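# Lift ring off stake, lay flat in blue tray

## Task

Remove the ring from the stake and set it down so it rests flat on the bottom of the blue tray.

## Robot and tools

Robot: two arms, left_arm and right_arm, on opposite sides of a table, each with a two-finger gripper. In the scene frame the origin is the table centre, the table top is at z = +0.020 m, +z is up, and left_arm's base sits on the +y side. Bases: left_arm at (-0.007, +0.450, +0.139) m, quat_wxyz (+0.708, 0, 0, -0.706); right_arm at (+0.135, -0.454, +0.073) m, quat_wxyz (+0.710, 0, 0, +0.704). The arm names do not match image left or right.

Frames: each arm reports its hand pose, velocities and targets in its own base frame, and offsets are applied along that arm's base axes. Fixed cameras and the table use the scene frame. The fingers point along the gripper's +x axis and close along its y axis. end_effector_position is the midpoint between the fingers, 3 to 4 cm back from the tips; only the last 1.5 cm of each finger face is flat.

The row format (shared by execute_actions and move): 14 numbers, each in [-1, 1], always for both arms: left_arm dx, dy, dz, rx, ry, rz, opening, then the same seven for right_arm. dx, dy, dz, rx, ry, rz are an offset, not a pose, measured from that arm's Hand target as it stood when the action or move began; 1.0 equals 0.6 m of travel or 180 degrees, and rx, ry, rz form one rotation vector turning about the Hand target position. A translation longer than 1.0 may be shortened. Sending the same offset again moves the arm further. Six zeros re-command the current Hand target (useful to make an arm catch up or to end a push). opening is absolute, not an offset: +1 is fully open (0.080 m), -1 closed; empty fingers touch near -0.78. Always send the opening you want; 0 means half-closed, not unchanged. A full close takes at least about 0.6 s.

execute_actions: actions is a list of actions; each action is up to 15 rows, one per 1/30 s step, the last row held to fill 15 steps, so each action lasts 0.5 s. All rows in an action count from the same start pose. cameras lists camera names, ["all"] or []; images come only when asked or when actions is empty (an empty list also shows the scene number and task).

move: target is one row or up to 15 rows, all offsets counted from the same starting Hand targets. speed is path top speed in m/s, 0.002 to 4.3 (default 0.25), one value or one per target; turning is capped at twice it in rad/s. blend, in metres, rounds corners between listed targets (0 stops at each). opening_speed (0.2 or more, per second on the -1..+1 scale) makes finger changes gradual. grip_force sets per-pad force in newtons, 8 to 34, one value or one per arm, and persists. blocking=false returns after about 0.5 s while the move continues. Moves are straight lines that ignore obstacles and last 0.5 to 10 s. The result adds a move: line, e.g. done, off_target, moving, held, blocked or fault, plus limits such as paced (pose clipped) or held (step withheld). blocked means the gripper stopped far from its goal, usually against something; the arm then holds where it is.

wait: seconds from 0 to 10; arms keep their last command. stop: brakes a running move. zoom_image: camera is one of cam_high, cam_low, cam_left_wrist, cam_right_wrist; region is [x0, y0, x1, y1] pixels from the top-left, at most 504 by 504; only cameras in the latest images work. finished_scene: scene is the current scene's number; call it only when the ring lies flat in the tray with no robot support.

Cameras, all 672x504: cam_high and cam_low are fixed (scene frame), cam_left_wrist and cam_right_wrist ride on the hands. Calibrations are approximate by a few millimetres and degrees.

Reading results: Hand target is the last commanded pose after clipping; the gripper often rests a little short, so the next command, even all zeros, asks for it again. Positions and orientations can be off by a few centimetres, worse at long reach; gravity and friction can leave the hand low or tilted, so check pose after each move and correct. grip_measured is the measured opening on the command scale (possibly about 2 mm off); to hold something, command about 0.08 below the reading at first contact. grip_effort_n is motor effort, negative closing, not pad force. Joint torques and External joint torques follow joint order (waist, shoulder, elbow, wrist pitch, wrist yaw, wrist roll); velocities may be summarised as within noise.

Limits: orientation commands are clipped to 32 degrees from the current orientation each step. Joint ranges (rad): waist -3.054 to 3.054, shoulder 0.000 to 3.142, elbow 0.000 to 2.356, wrist pitch -1.571 to 1.571, wrist yaw -1.571 to 1.571, wrist roll -3.142 to 3.142. Contact torque limits (N m): waist 18.2, shoulder 22.5, elbow 22.4, wrist pitch 5.92, wrist yaw 5.9, wrist roll 5.54; reaching one causes a 10 s torque fault. Joints moving too fast cause an OVER-SPEED FAULT, so avoid huge single-step jumps. Holding loads, stretching out or pushing at unreachable poses heats motors (MOTOR HOT from 50 °C, fault at 95 °C).

Avoid: dropping the ring from height or releasing it while it moves, fast impacts, pressing hard on the stake, tray or table, any contact between the two arms or grippers, wrist camera cables touching things, paths passing close to an arm's own base, and anything leaving the table. Loose objects may occasionally get nudged. Time spent thinking also counts, and smooth, low-effort motion is better.

Each tool is called after "Emit:" as name(argument=value, ...) on one line, values as JSON.

## Session

Emit:
execute_actions(actions=[])

Scene clock: 0.00 s.
left_arm: end_effector_position=(+0.2147, -0.1125, +0.1156) grip_measured=+1.000 grip_effort_n=n/a end_effector_quat_wxyz=(+0.722, +0.166, +0.403, -0.538) | right_arm: end_effector_position=(+0.0293, +0.3071, +0.2587) grip_measured=+1.000 grip_effort_n=n/a end_effector_quat_wxyz=(+0.795, +0.208, +0.210, +0.530)
Joint positions: left_arm=[-0.078 1.275 0.796 -0.902 0.686 0.972 0.08] | right_arm=[1.711 0.873 0.548 0.196 0.498 0.653 0.08]
Joint velocities: within noise
Joint torques (N m): no reading
External joint torques (N m): no reading
Heat: left arm: hottest wrist pitch 30 °C (+0.0 °C/min); right arm: hottest wrist yaw 28 °C (+0.0 °C/min).
Hand target: left_arm +0.2152, -0.1126, +0.1166; +0.722, +0.166, +0.401, -0.538 | right_arm +0.0293, +0.3070, +0.2608; +0.794, +0.211, +0.208, +0.530
Tool commands: left_gripper/opening=+1.0 right_gripper/opening=+1.0

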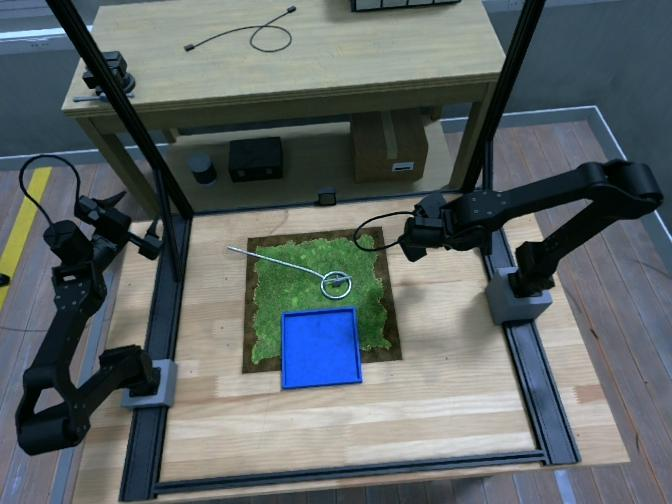

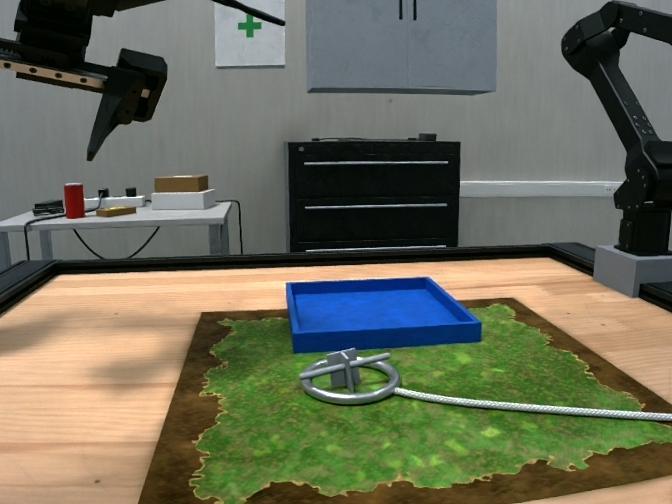

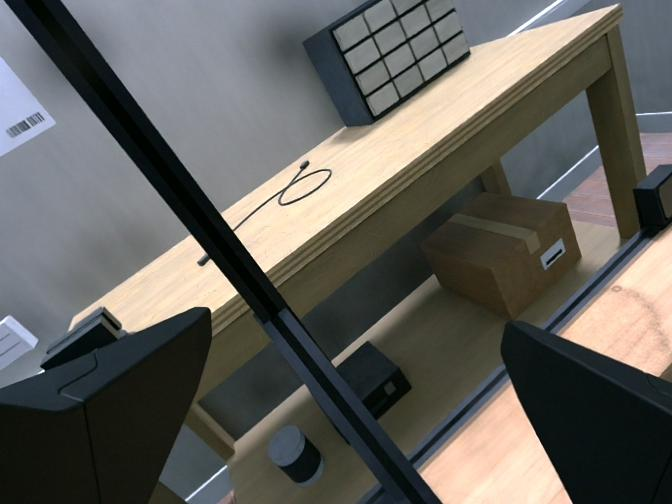

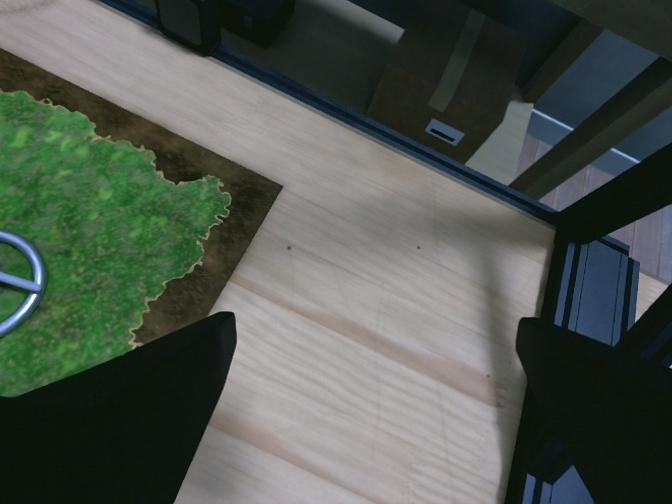

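Emit:
zoom_image(camera="cam_low", region=[280, 320, 480, 430])

Emit:
zoom_image(camera="cam_high", region=[210, 220, 410, 400])

Scaled by 2.520.

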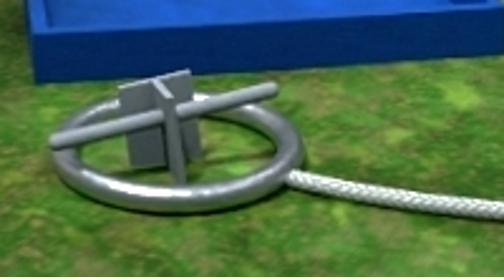

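Scaled by 2.520.

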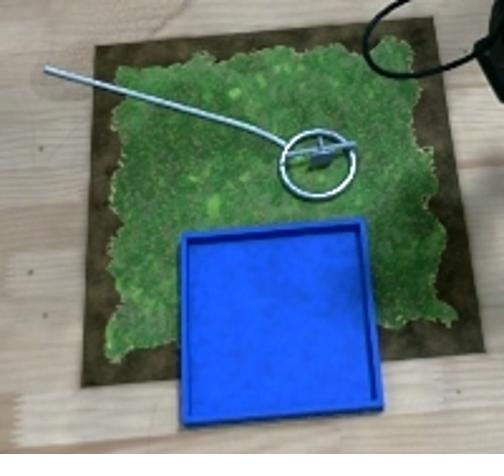

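Emit:
move(target=[0.2363,0.021,-0.06,0.0847,0.0081,0.3714,1,0,0,0,0,0,0,1], cameras=["all"])

Scene clock: 24.40 s.
left_arm: end_effector_position=(+0.3535, -0.0985, +0.0796) grip_measured=+1.000 grip_effort_n=2.1 end_effector_quat_wxyz=(+0.866, +0.002, +0.500, -0.002) | right_arm: end_effector_position=(+0.0293, +0.3071, +0.2587) grip_measured=+1.000 grip_effort_n=-0.7 end_effector_quat_wxyz=(+0.795, +0.208, +0.210, +0.530)
Joint positions: left_arm=[-0.34 1.61 0.971 -0.433 -0.166 -0.291 0.08] | right_arm=[1.711 0.873 0.548 0.196 0.498 0.653 0.08]
Joint torques (N m): left_arm=[-0.22 -5.75 7.21 1.31 -0.28 -0.15] | right_arm=[0.03 -2.58 6.44 1.14 0.05 -0.01]
External joint torques (N m): left_arm=[-0.26 0.55 1.22 0.22 -0.16 -0.15] | right_arm=[0.03 -0.52 -0.42 -0.46 0.01 0.02]
Heat: left arm: hottest wrist pitch 31 °C (+2.5 °C/min); right arm: hottest wrist pitch 32 °C (+14.8 °C/min).
Hand target: left_arm +0.3569, -0.0999, +0.0805; +0.867, +0.001, +0.499, +0.000 | right_arm +0.0293, +0.3070, +0.2608; +0.794, +0.211, +0.208, +0.530
Off the commanded pose: left_arm 0.004 m, 0 deg | right_arm 0.002 m, 0 deg.
move: done
camera_calibration:
cam_left_wrist: T_world_to_cam=[[0.00835928, -0.99985, -0.0151883, -0.0906585], [-0.975231, -0.00479427, -0.221136, 0.392773], [0.22103, 0.0166607, -0.975125, 0.0784123], [0, 0, 0, 1]] pos_world=[0.366471, -0.0900682, 0.161941]

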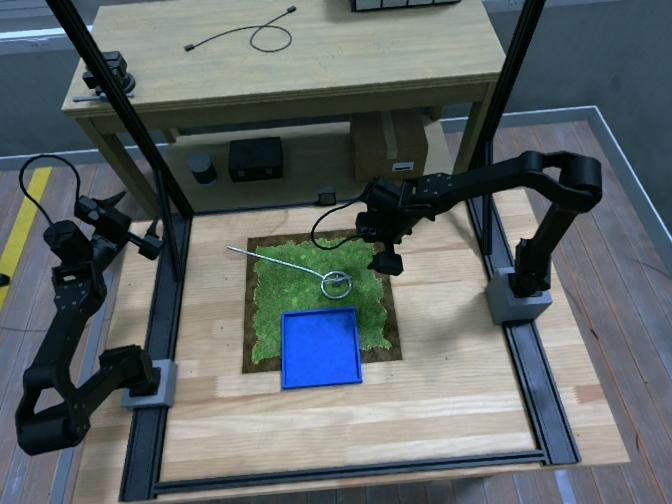

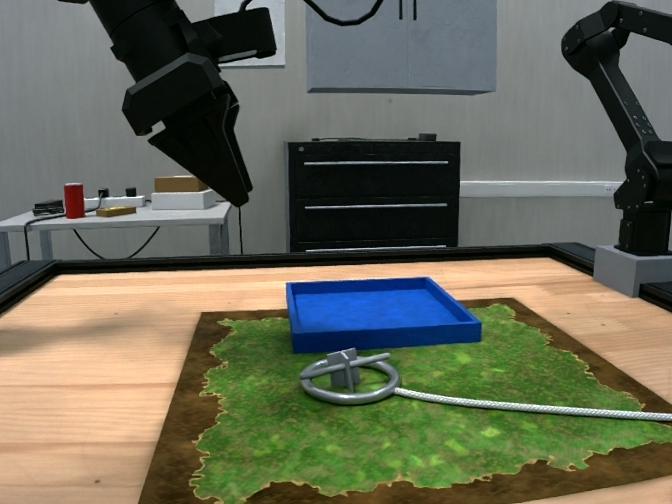

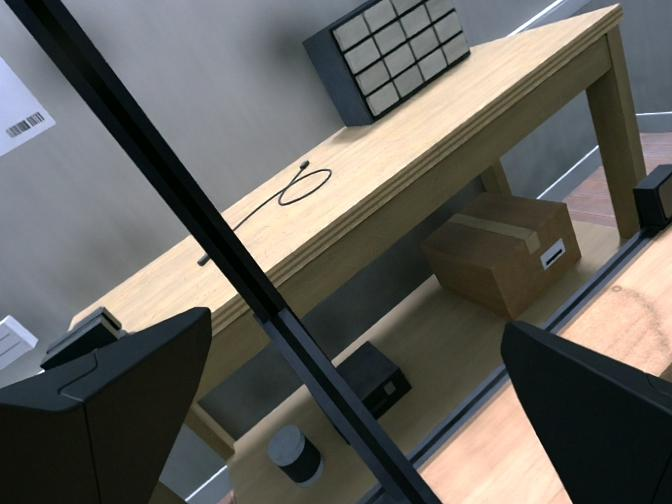

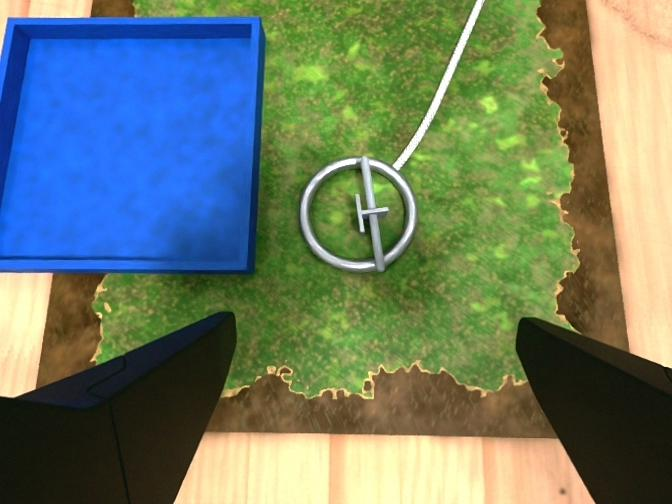

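Emit:
zoom_image(camera="cam_right_wrist", region=[280, 140, 440, 290])

Emit:
zoom_image(camera="cam_low", region=[290, 330, 410, 420])

Scaled by 3.150.

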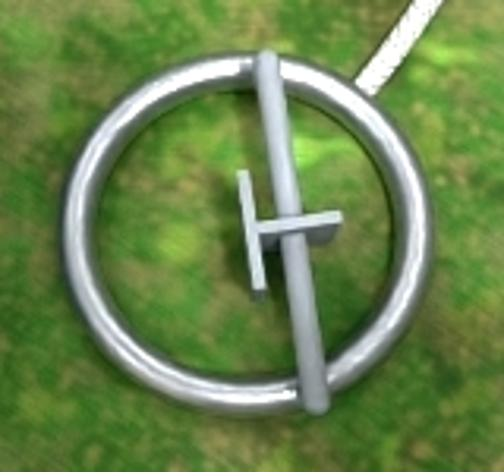

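Scaled by 4.200.

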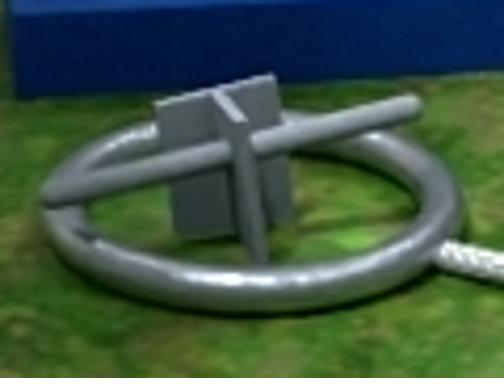

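Emit:
move(target=[0.126,0.0607,-0.209,0,0,0,-0.2,0,0,0,0,0,0,1], cameras=["cam_right_wrist","cam_low","cam_high"])

Emit:
zoom_image(camera="cam_low", region=[240, 250, 440, 420])

Scene clock: 55.33 s.
left_arm: end_effector_position=(+0.4297, -0.0628, -0.0424) grip_measured=-0.197 grip_effort_n=-14.2 end_effector_quat_wxyz=(+0.867, -0.001, +0.499, +0.003) | right_arm: end_effector_position=(+0.0293, +0.3071, +0.2587) grip_measured=+1.000 grip_effort_n=-0.2 end_effector_quat_wxyz=(+0.795, +0.208, +0.210, +0.530)
Joint positions: left_arm=[-0.177 2.104 1.043 0.008 -0.093 -0.158 0.026] | right_arm=[1.711 0.873 0.548 0.196 0.498 0.653 0.08]
Joint torques (N m): left_arm=[-0.02 -7.82 5.8 1.73 0.03 0.21] | right_arm=[0 -2.55 6.42 1.14 0.05 -0.01]
External joint torques (N m): left_arm=[-0.01 0.81 0.97 0.59 0.1 0.21] | right_arm=[0 -0.48 -0.43 -0.46 0.01 0.02]
Heat: left arm: hottest wrist pitch 32 °C (+2.2 °C/min); right arm: hottest wrist pitch 35 °C (+9.8 °C/min).
Hand target: left_arm +0.4325, -0.0637, -0.0450; +0.867, +0.001, +0.499, +0.000 | right_arm +0.0293, +0.3070, +0.2608; +0.794, +0.211, +0.208, +0.530
Off the commanded pose: left_arm 0.004 m, 0 deg | right_arm 0.002 m, 0 deg.
move: done
Images, in order (width x height): cam_high 672x504, cam_low 672x504, cam_right_wrist 672x504.

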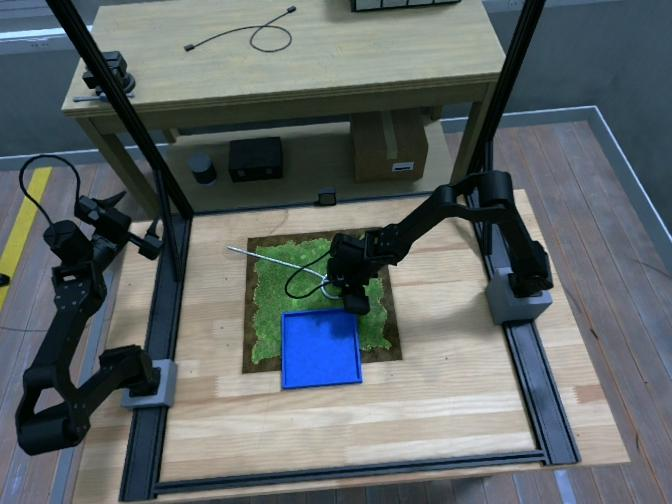

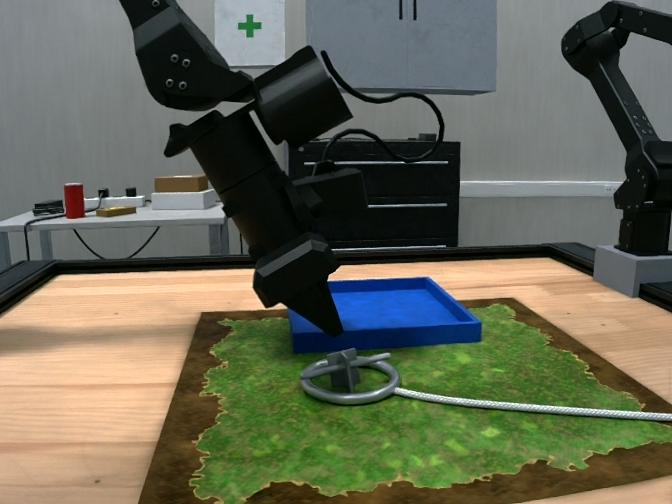

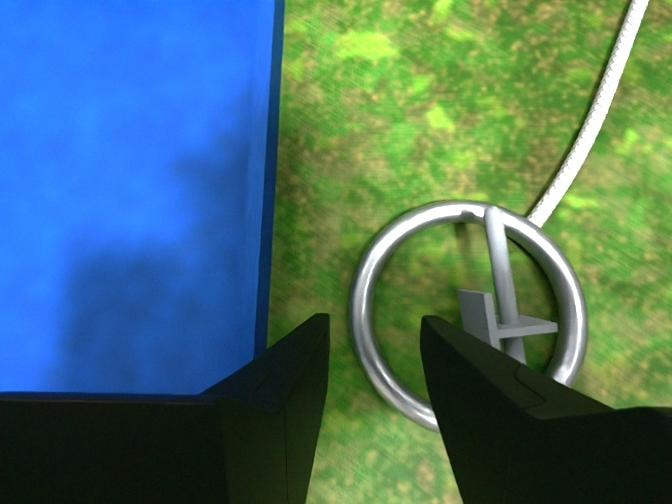

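Scaled by 2.520.

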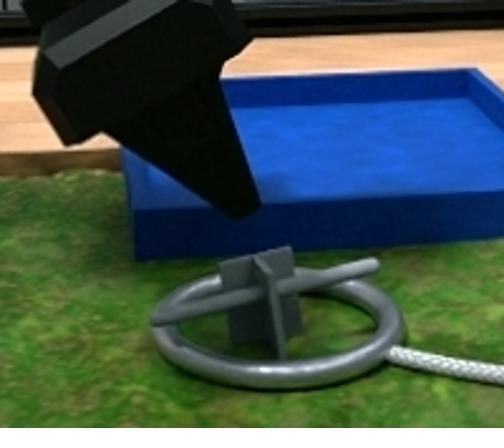

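Emit:
move(target=[0.0075,0,-0.0633,0,0,0,-0.42,0,0,0,0,0,0,1], speed=0.08, cameras=["cam_right_wrist","cam_low"])

Emit:
zoom_image(camera="cam_low", region=[260, 320, 420, 420])

Scene clock: 89.13 s.
left_arm: end_effector_position=(+0.4355, -0.0638, -0.0780) grip_measured=-0.417 grip_effort_n=-13.7 end_effector_quat_wxyz=(+0.868, -0.001, +0.497, +0.002) | right_arm: end_effector_position=(+0.0293, +0.3071, +0.2587) grip_measured=+1.000 grip_effort_n=-0.7 end_effector_quat_wxyz=(+0.795, +0.208, +0.210, +0.530)
Joint positions: left_arm=[-0.177 2.226 1.053 0.125 -0.092 -0.157 0.016] | right_arm=[1.711 0.873 0.548 0.196 0.498 0.653 0.08]
Joint torques (N m): left_arm=[0.13 -7.66 5.28 1.77 0.05 0.21] | right_arm=[0.01 -2.56 6.43 1.14 0.05 0]
External joint torques (N m): left_arm=[0.13 1.27 0.89 0.63 0.11 0.21] | right_arm=[0.01 -0.51 -0.39 -0.45 0.01 0.03]
Heat: left arm: hottest wrist pitch 35 °C (+4.1 °C/min); right arm: hottest wrist pitch 37 °C (+4.1 °C/min).
Hand target: left_arm +0.4371, -0.0636, -0.0829; +0.867, +0.001, +0.499, +0.000 | right_arm +0.0293, +0.3070, +0.2608; +0.794, +0.211, +0.208, +0.530
Off the commanded pose: left_arm 0.005 m, 0 deg | right_arm 0.002 m, 0 deg.
move: done
Images, in order (width x height): cam_low 672x504, cam_right_wrist 672x504.

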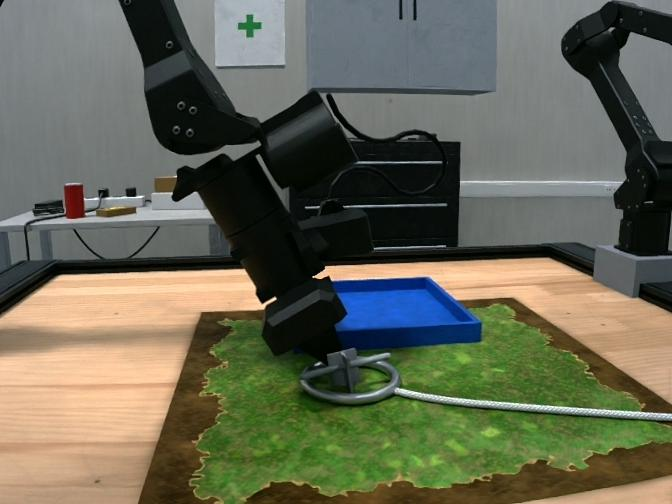

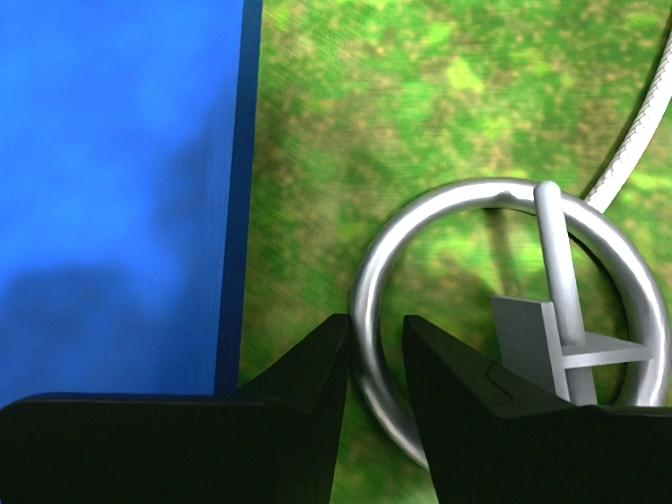

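Scaled by 3.150.

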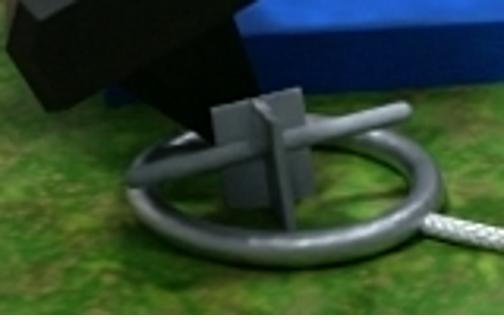

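Emit:
move(target=[0,0.005,-0.0065,0,0,0,-0.42,0,0,0,0,0,0,1], speed=0.05, cameras=["cam_right_wrist"])

Emit:
zoom_image(camera="cam_right_wrist", region=[300, 250, 460, 370])

Scene clock: 92.90 s.
left_arm: end_effector_position=(+0.4372, -0.0626, -0.0788) grip_measured=-0.417 grip_effort_n=-14.2 end_effector_quat_wxyz=(+0.870, -0.001, +0.494, +0.000) | right_arm: end_effector_position=(+0.0293, +0.3071, +0.2587) grip_measured=+1.000 grip_effort_n=-0.7 end_effector_quat_wxyz=(+0.795, +0.208, +0.210, +0.530)
Joint positions: left_arm=[-0.172 2.231 1.053 0.138 -0.087 -0.15 0.016] | right_arm=[1.711 0.873 0.548 0.196 0.498 0.653 0.08]
Joint torques (N m): left_arm=[0.37 -6.94 4.96 1.92 0.02 0.21] | right_arm=[-0.02 -2.57 6.43 1.14 0.06 0]
External joint torques (N m): left_arm=[0.31 2.01 0.58 0.76 0.09 0.21] | right_arm=[-0.01 -0.54 -0.42 -0.46 0.02 0.03]
Heat: left arm: hottest wrist pitch 35 °C (+4.0 °C/min); right arm: hottest wrist pitch 37 °C (+4.0 °C/min).
Hand target: left_arm +0.4371, -0.0606, -0.0869; +0.867, +0.001, +0.499, +0.000 | right_arm +0.0293, +0.3070, +0.2608; +0.794, +0.211, +0.208, +0.530
Off the commanded pose: left_arm 0.008 m, 1 deg | right_arm 0.002 m, 0 deg.
move: done
Images, in order (width x height): cam_right_wrist 672x504.

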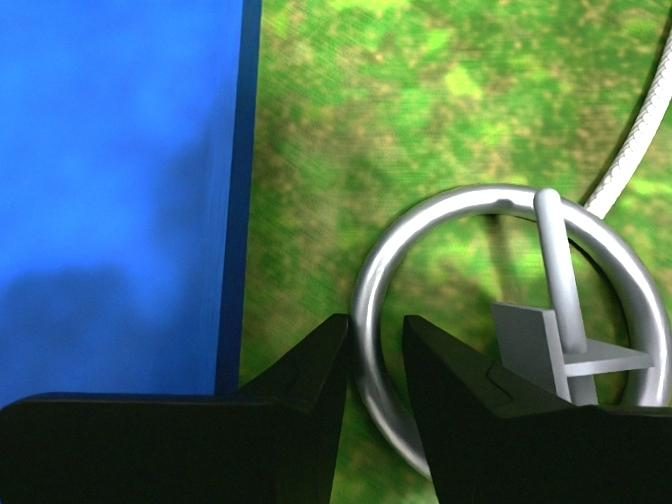

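Scaled by 3.150.

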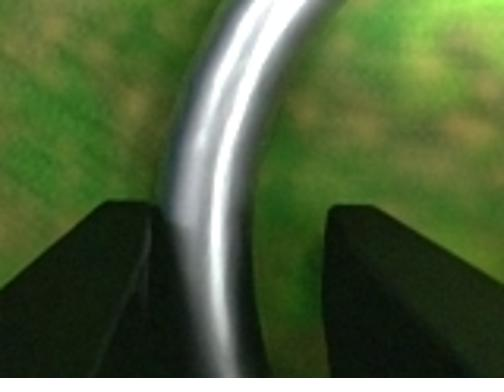

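Emit:
move(target=[0,0,0.003,0,0,0,-0.78,0,0,0,0,0,0,1], speed=0.05, opening_speed=0.5, cameras=["cam_right_wrist","cam_low"])

Emit:
zoom_image(camera="cam_right_wrist", region=[300, 250, 460, 370])

Scene clock: 96.83 s.
left_arm: end_effector_position=(+0.4379, -0.0612, -0.0784) grip_measured=-0.619 grip_effort_n=-83.5 end_effector_quat_wxyz=(+0.870, -0.002, +0.493, +0.002) | right_arm: end_effector_position=(+0.0293, +0.3071, +0.2587) grip_measured=+1.000 grip_effort_n=-0.7 end_effector_quat_wxyz=(+0.795, +0.208, +0.210, +0.530)
Joint positions: left_arm=[-0.168 2.231 1.054 0.14 -0.087 -0.15 0.007] | right_arm=[1.711 0.873 0.548 0.196 0.498 0.653 0.08]
Joint torques (N m): left_arm=[0.1 -7.63 4.93 1.34 0.02 0.21] | right_arm=[0 -2.58 6.41 1.14 0.05 0]
External joint torques (N m): left_arm=[0.15 1.27 0.58 0.19 0.08 0.21] | right_arm=[0.02 -0.52 -0.44 -0.46 0.01 0.03]
Heat: left arm: hottest wrist pitch 35 °C (+4.0 °C/min); right arm: hottest wrist pitch 37 °C (+3.0 °C/min).
Hand target: left_arm +0.4370, -0.0605, -0.0850; +0.867, +0.001, +0.499, +0.000 | right_arm +0.0293, +0.3070, +0.2608; +0.794, +0.211, +0.208, +0.530
Off the commanded pose: left_arm 0.007 m, 1 deg | right_arm 0.002 m, 0 deg.
move: done
Images, in order (width x height): cam_low 672x504, cam_right_wrist 672x504.

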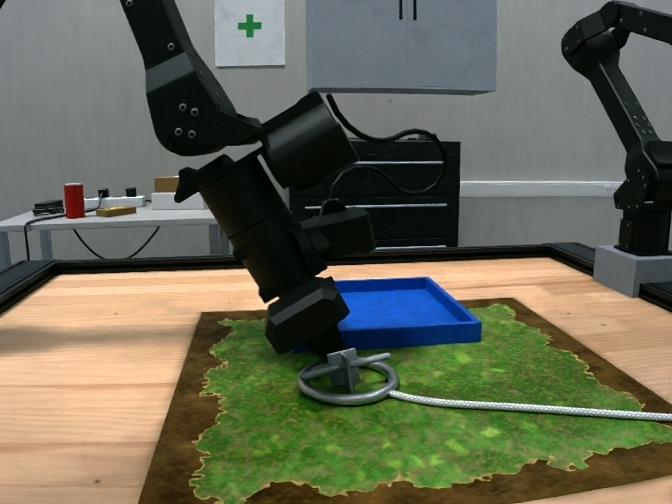

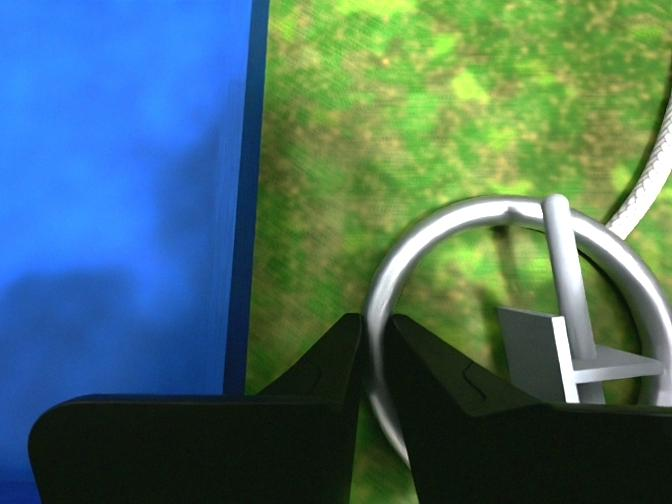

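Scaled by 3.150.

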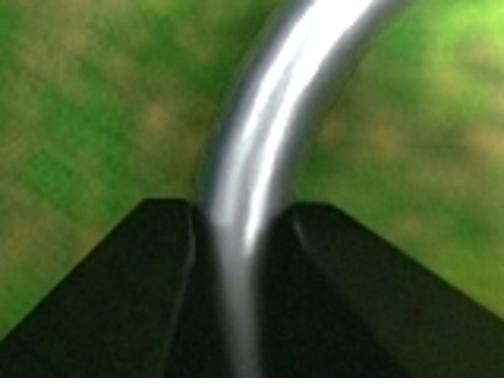

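Emit:
move(target=[-0.03,-0.008,0.002,0,0,0,-0.78,0,0,0,0,0,0,1], speed=0.06, cameras=["cam_right_wrist","cam_low"])

Emit:
zoom_image(camera="cam_low", region=[260, 320, 420, 420])

Scene clock: 105.67 s.
left_arm: end_effector_position=(+0.4278, -0.0643, -0.0798) grip_measured=-0.619 grip_effort_n=-83.5 end_effector_quat_wxyz=(+0.872, +0.000, +0.489, +0.001) | right_arm: end_effector_position=(+0.0293, +0.3071, +0.2587) grip_measured=+1.000 grip_effort_n=-0.7 end_effector_quat_wxyz=(+0.795, +0.208, +0.210, +0.530)
Joint positions: left_arm=[-0.183 2.213 1.001 0.181 -0.096 -0.158 0.007] | right_arm=[1.711 0.873 0.548 0.196 0.498 0.653 0.08]
Joint torques (N m): left_arm=[-0.52 -10.09 2.06 0.98 -0.07 -0.11] | right_arm=[-0.01 -2.56 6.39 1.15 0.05 0]
External joint torques (N m): left_arm=[-0.55 -1.47 -2.07 -0.15 0 -0.11] | right_arm=[-0.02 -0.49 -0.46 -0.46 0.01 0.03]
Heat: left arm: hottest wrist pitch 35 °C (+3.0 °C/min); right arm: hottest wrist pitch 37 °C (+2.0 °C/min).
Hand target: left_arm +0.4190, -0.0654, -0.0839; +0.867, +0.001, +0.499, +0.000 | right_arm +0.0293, +0.3070, +0.2608; +0.794, +0.211, +0.208, +0.530
Off the commanded pose: left_arm 0.010 m, 1 deg | right_arm 0.002 m, 0 deg.
move: off_target (left_arm)
Images, in order (width x height): cam_low 672x504, cam_right_wrist 672x504.

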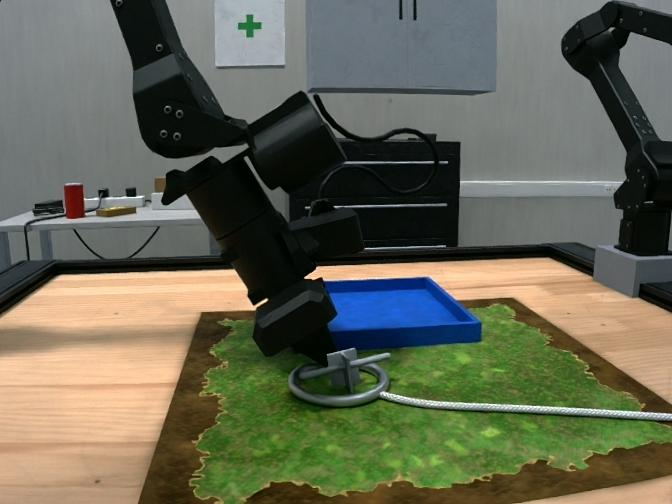

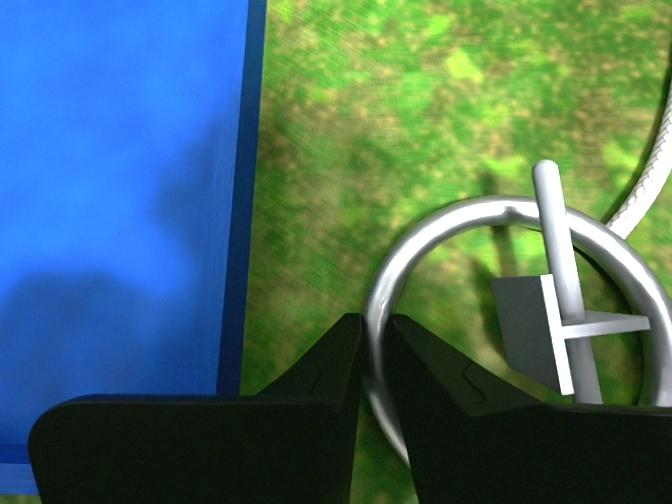

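Scaled by 3.150.

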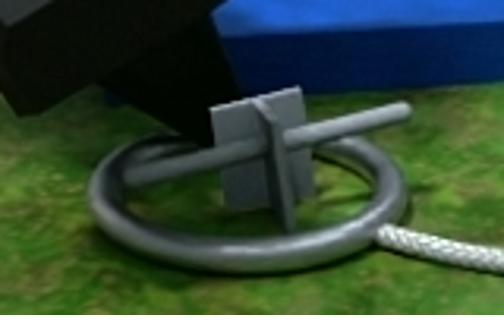

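Emit:
move(target=[0.0233,0,0.0338,0,0.1,0,-0.78,0,0,0,0,0,0,1], speed=0.06, cameras=["cam_right_wrist","cam_low"])

Emit:
zoom_image(camera="cam_low", region=[260, 320, 420, 420])

Scene clock: 112.03 s.
left_arm: end_effector_position=(+0.4300, -0.0652, -0.0618) grip_measured=-0.619 grip_effort_n=-83.5 end_effector_quat_wxyz=(+0.778, +0.002, +0.628, +0.001) | right_arm: end_effector_position=(+0.0293, +0.3071, +0.2587) grip_measured=+1.000 grip_effort_n=-0.7 end_effector_quat_wxyz=(+0.795, +0.208, +0.210, +0.530)
Joint positions: left_arm=[-0.164 2.27 1.373 -0.465 -0.039 -0.158 0.007] | right_arm=[1.711 0.873 0.548 0.196 0.498 0.653 0.08]
Joint torques (N m): left_arm=[0.03 -9.23 6.17 0.83 0.12 0.06] | right_arm=[0.02 -2.56 6.44 1.15 0.05 -0.01]
External joint torques (N m): left_arm=[0.04 0.41 1.35 0.18 0.15 0.06] | right_arm=[-0.01 -0.53 -0.39 -0.44 0.02 0.02]
Heat: left arm: hottest wrist pitch 34 °C (+2.0 °C/min); right arm: hottest wrist pitch 38 °C (+3.0 °C/min).
Hand target: left_arm +0.4331, -0.0654, -0.0635; +0.778, +0.001, +0.628, +0.000 | right_arm +0.0293, +0.3070, +0.2608; +0.794, +0.211, +0.208, +0.530
Off the commanded pose: left_arm 0.004 m, 0 deg | right_arm 0.002 m, 0 deg.
move: done
Images, in order (width x height): cam_low 672x504, cam_right_wrist 672x504.

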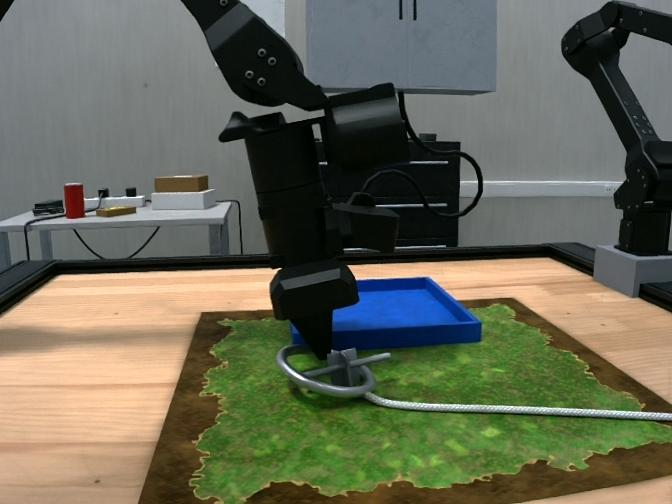

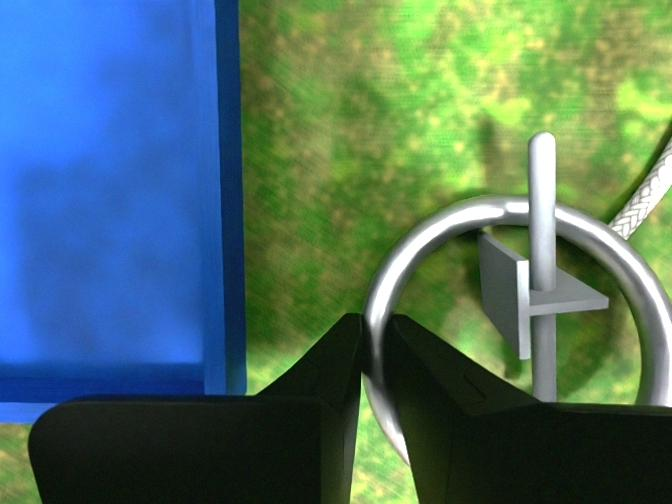

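Scaled by 3.150.

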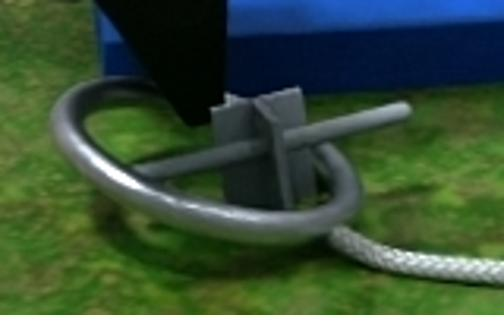

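Emit:
move(target=[0.053,0,0.004,0,0,0,-0.78,0,0,0,0,0,0,1], speed=0.08, cameras=["cam_right_wrist","cam_low"])

Emit:
zoom_image(camera="cam_low", region=[260, 320, 420, 420])

Scene clock: 116.93 s.
left_arm: end_effector_position=(+0.4615, -0.0652, -0.0594) grip_measured=-0.619 grip_effort_n=-83.5 end_effector_quat_wxyz=(+0.778, +0.001, +0.629, +0.003) | right_arm: end_effector_position=(+0.0293, +0.3071, +0.2587) grip_measured=+1.000 grip_effort_n=-0.7 end_effector_quat_wxyz=(+0.795, +0.208, +0.210, +0.530)
Joint positions: left_arm=[-0.152 2.363 1.558 -0.558 -0.037 -0.152 0.007] | right_arm=[1.711 0.873 0.548 0.196 0.498 0.653 0.08]
Joint torques (N m): left_arm=[0.21 -10.06 6.59 0.87 0.11 0.2] | right_arm=[0.01 -2.57 6.43 1.15 0.05 0]
External joint torques (N m): left_arm=[0.17 0.53 1.39 0.19 0.15 0.2] | right_arm=[-0.01 -0.49 -0.47 -0.46 0.02 0.03]
Heat: left arm: hottest wrist pitch 33 °C (+1.0 °C/min); right arm: hottest wrist pitch 38 °C (+2.0 °C/min).
Hand target: left_arm +0.4649, -0.0655, -0.0611; +0.778, +0.001, +0.628, +0.000 | right_arm +0.0293, +0.3070, +0.2608; +0.794, +0.211, +0.208, +0.530
Off the commanded pose: left_arm 0.004 m, 0 deg | right_arm 0.002 m, 0 deg.
move: done
Images, in order (width x height): cam_low 672x504, cam_right_wrist 672x504.

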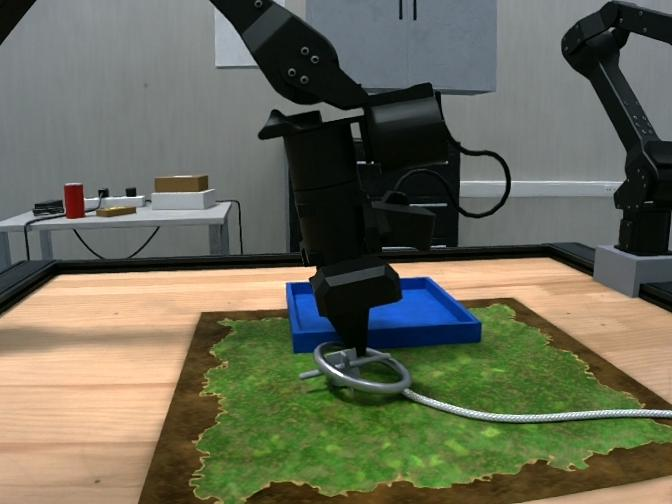

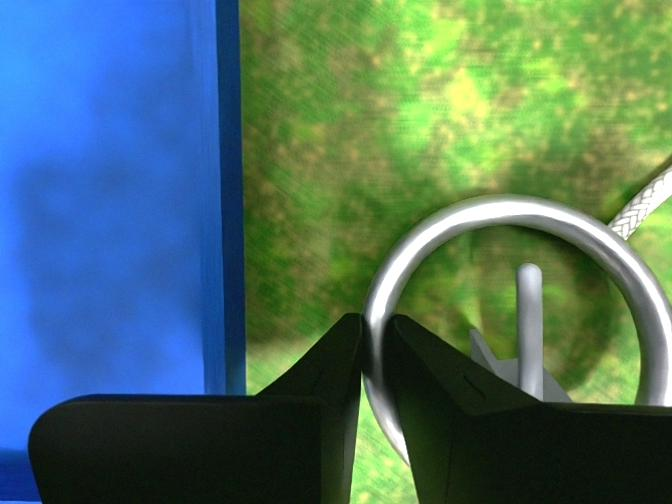

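Scaled by 3.150.

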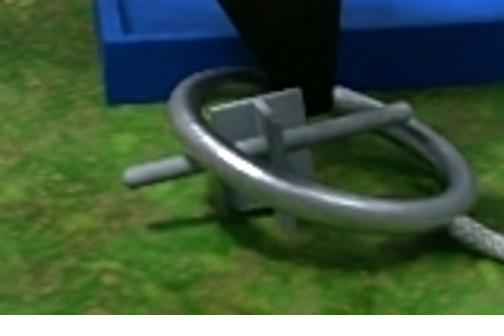

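Emit:
move(target=[[0,0,0.15,0,0,0,-0.78,0,0,0,0,0,0,1],[0.0343,0.3258,0.1,0,-0.1,0,-0.78,0,0,0,0,0,0,1]], speed=[0.1,0.15], blend=0.02, cameras=["cam_right_wrist","cam_low","cam_high"])

Scene clock: 125.73 s.
left_arm: end_effector_position=(+0.4866, +0.1306, +0.0049) grip_measured=-0.619 grip_effort_n=-83.5 end_effector_quat_wxyz=(+0.869, +0.001, +0.495, +0.004) | right_arm: end_effector_position=(+0.0293, +0.3071, +0.2587) grip_measured=+1.000 grip_effort_n=-0.7 end_effector_quat_wxyz=(+0.795, +0.208, +0.210, +0.530)
Joint positions: left_arm=[0.306 2.204 1.455 -0.306 0.146 0.263 0.007] | right_arm=[1.711 0.873 0.548 0.196 0.498 0.653 0.08]
Joint torques (N m): left_arm=[-0.05 -9.93 5.05 1.89 0.26 0.2] | right_arm=[0.01 -2.57 6.45 1.15 0.05 0]
External joint torques (N m): left_arm=[-0.05 0.25 -0.7 0.78 0.16 0.19] | right_arm=[0.01 -0.59 -0.34 -0.44 0.01 0.02]
Heat: left arm: hottest shoulder 33 °C (+8.0 °C/min); right arm: hottest wrist pitch 38 °C (+2.0 °C/min).
Hand target: left_arm +0.4854, +0.1300, -0.0012; +0.867, +0.001, +0.499, +0.000 | right_arm +0.0293, +0.3070, +0.2608; +0.794, +0.211, +0.208, +0.530
Off the commanded pose: left_arm 0.006 m, 1 deg | right_arm 0.002 m, 0 deg.
move: done
Images, in order (width x height): cam_high 672x504, cam_low 672x504, cam_right_wrist 672x504.

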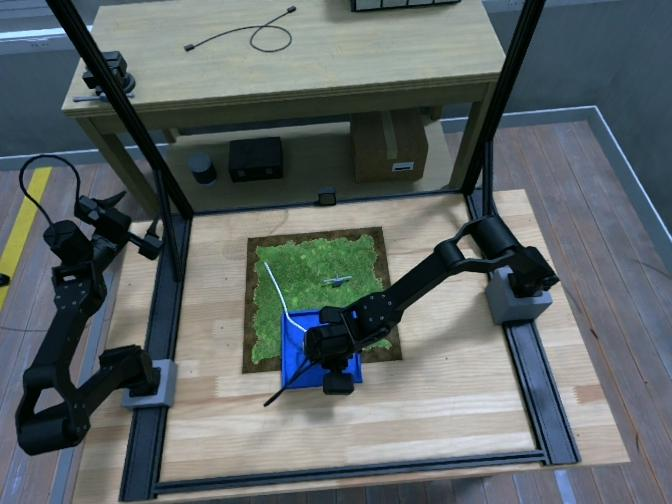

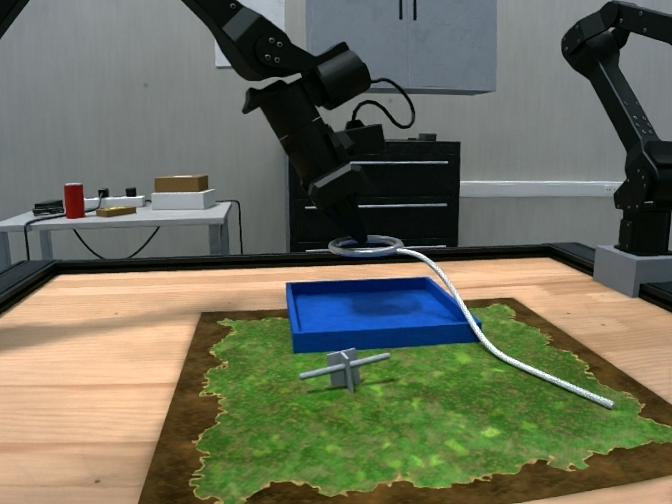

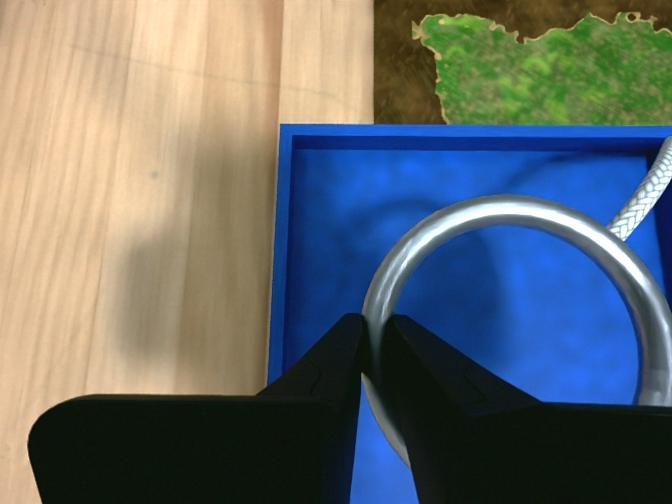

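Emit:
move(target=[0,0,-0.1215,0,0,0,-0.78,0,0,0,0,0,0,1], speed=0.1, cameras=["cam_right_wrist","cam_low"])

Emit:
zoom_image(camera="cam_low", region=[270, 230, 510, 370])

Scene clock: 129.67 s.
left_arm: end_effector_position=(+0.4881, +0.1314, -0.0666) grip_measured=-0.619 grip_effort_n=-83.5 end_effector_quat_wxyz=(+0.870, +0.001, +0.494, +0.004) | right_arm: end_effector_position=(+0.0293, +0.3071, +0.2587) grip_measured=+1.000 grip_effort_n=-0.7 end_effector_quat_wxyz=(+0.795, +0.208, +0.210, +0.530)
Joint positions: left_arm=[0.307 2.366 1.402 -0.088 0.147 0.263 0.007] | right_arm=[1.711 0.873 0.548 0.196 0.498 0.653 0.08]
Joint torques (N m): left_arm=[-0.05 -9.91 4.44 1.82 0.21 0.18] | right_arm=[0.02 -2.58 6.46 1.15 0.05 0]
External joint torques (N m): left_arm=[-0.01 0.4 -0.57 0.74 0.12 0.18] | right_arm=[0.03 -0.52 -0.41 -0.46 0.01 0.02]
Heat: left arm: hottest wrist pitch 34 °C (+0.0 °C/min); right arm: hottest wrist pitch 38 °C (+2.0 °C/min).
Hand target: left_arm +0.4854, +0.1302, -0.0740; +0.867, +0.001, +0.499, +0.001 | right_arm +0.0293, +0.3070, +0.2608; +0.794, +0.211, +0.208, +0.530
Off the commanded pose: left_arm 0.008 m, 1 deg | right_arm 0.002 m, 0 deg.
move: done
Images, in order (width x height): cam_low 672x504, cam_right_wrist 672x504.

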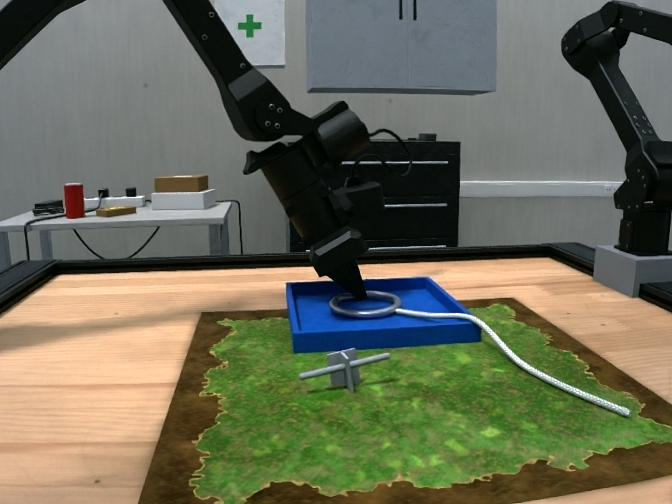

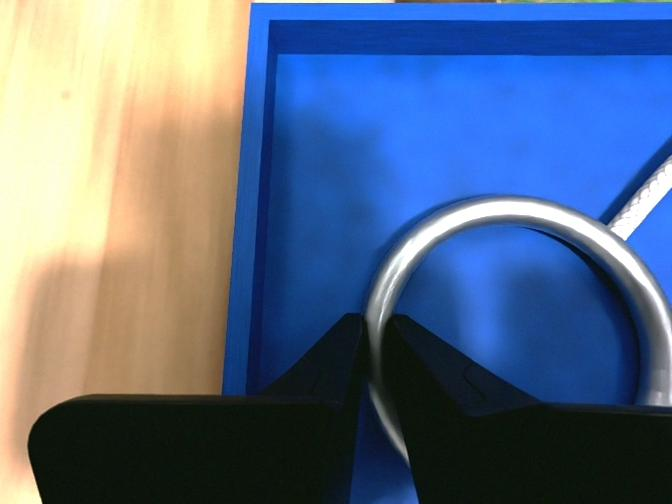

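Scaled by 2.100.

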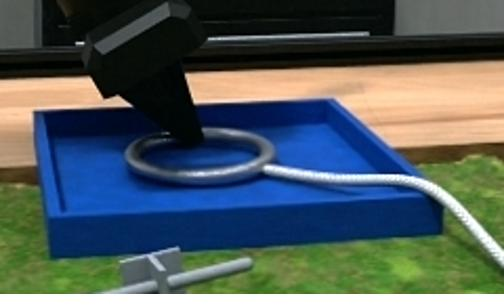

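Emit:
move(target=[0,0,-0.012,0,0,0,-0.78,0,0,0,0,0,0,1], speed=0.03, cameras=["cam_right_wrist","cam_low"])

Emit:
zoom_image(camera="cam_low", region=[270, 230, 510, 370])

Scene clock: 131.73 s.
left_arm: end_effector_position=(+0.4898, +0.1316, -0.0688) grip_measured=-0.619 grip_effort_n=-83.5 end_effector_quat_wxyz=(+0.872, +0.002, +0.490, +0.004) | right_arm: end_effector_position=(+0.0293, +0.3071, +0.2587) grip_measured=+1.000 grip_effort_n=-0.2 end_effector_quat_wxyz=(+0.795, +0.208, +0.210, +0.530)
Joint positions: left_arm=[0.307 2.374 1.402 -0.071 0.149 0.263 0.007] | right_arm=[1.711 0.873 0.548 0.196 0.498 0.653 0.08]
Joint torques (N m): left_arm=[-0.02 -8.8 4.23 2.04 0.16 0.18] | right_arm=[-0.02 -2.58 6.43 1.15 0.06 0]
External joint torques (N m): left_arm=[-0.08 1.6 -0.79 0.94 0.07 0.18] | right_arm=[-0.01 -0.46 -0.5 -0.48 0.01 0.02]
Heat: left arm: hottest wrist pitch 34 °C (+0.0 °C/min); right arm: hottest wrist pitch 38 °C (+2.0 °C/min).
Hand target: left_arm +0.4854, +0.1301, -0.0813; +0.867, +0.001, +0.499, +0.001 | right_arm +0.0293, +0.3070, +0.2608; +0.794, +0.211, +0.208, +0.530
Off the commanded pose: left_arm 0.013 m, 1 deg | right_arm 0.002 m, 0 deg.
move: off_target (left_arm)
Images, in order (width x height): cam_low 672x504, cam_right_wrist 672x504.

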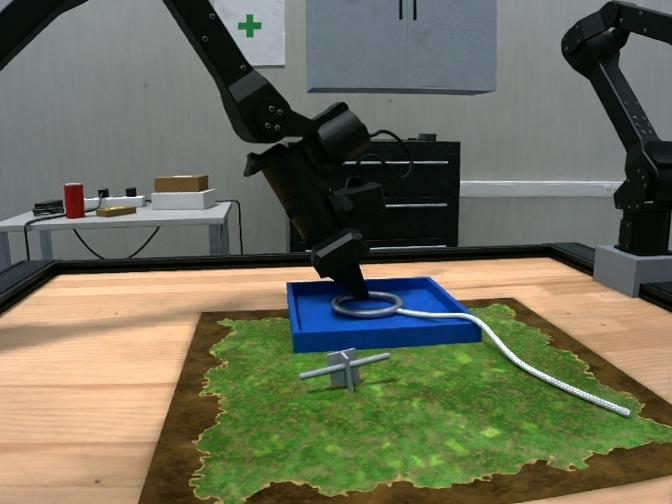

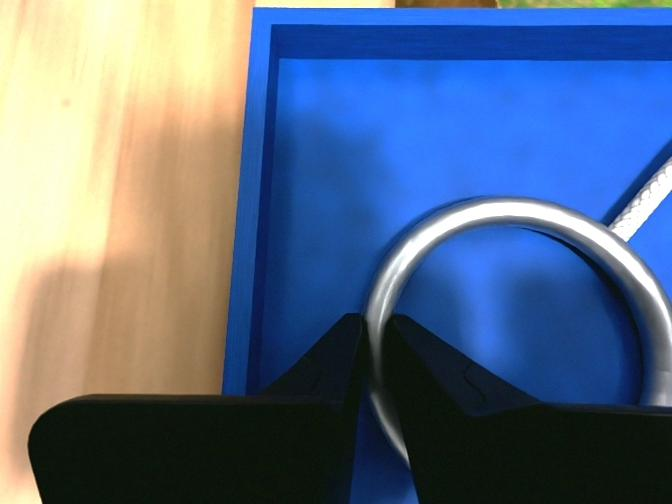

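Scaled by 2.100.

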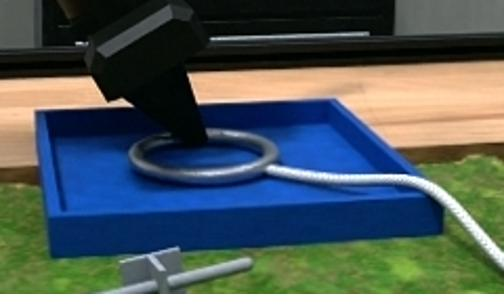

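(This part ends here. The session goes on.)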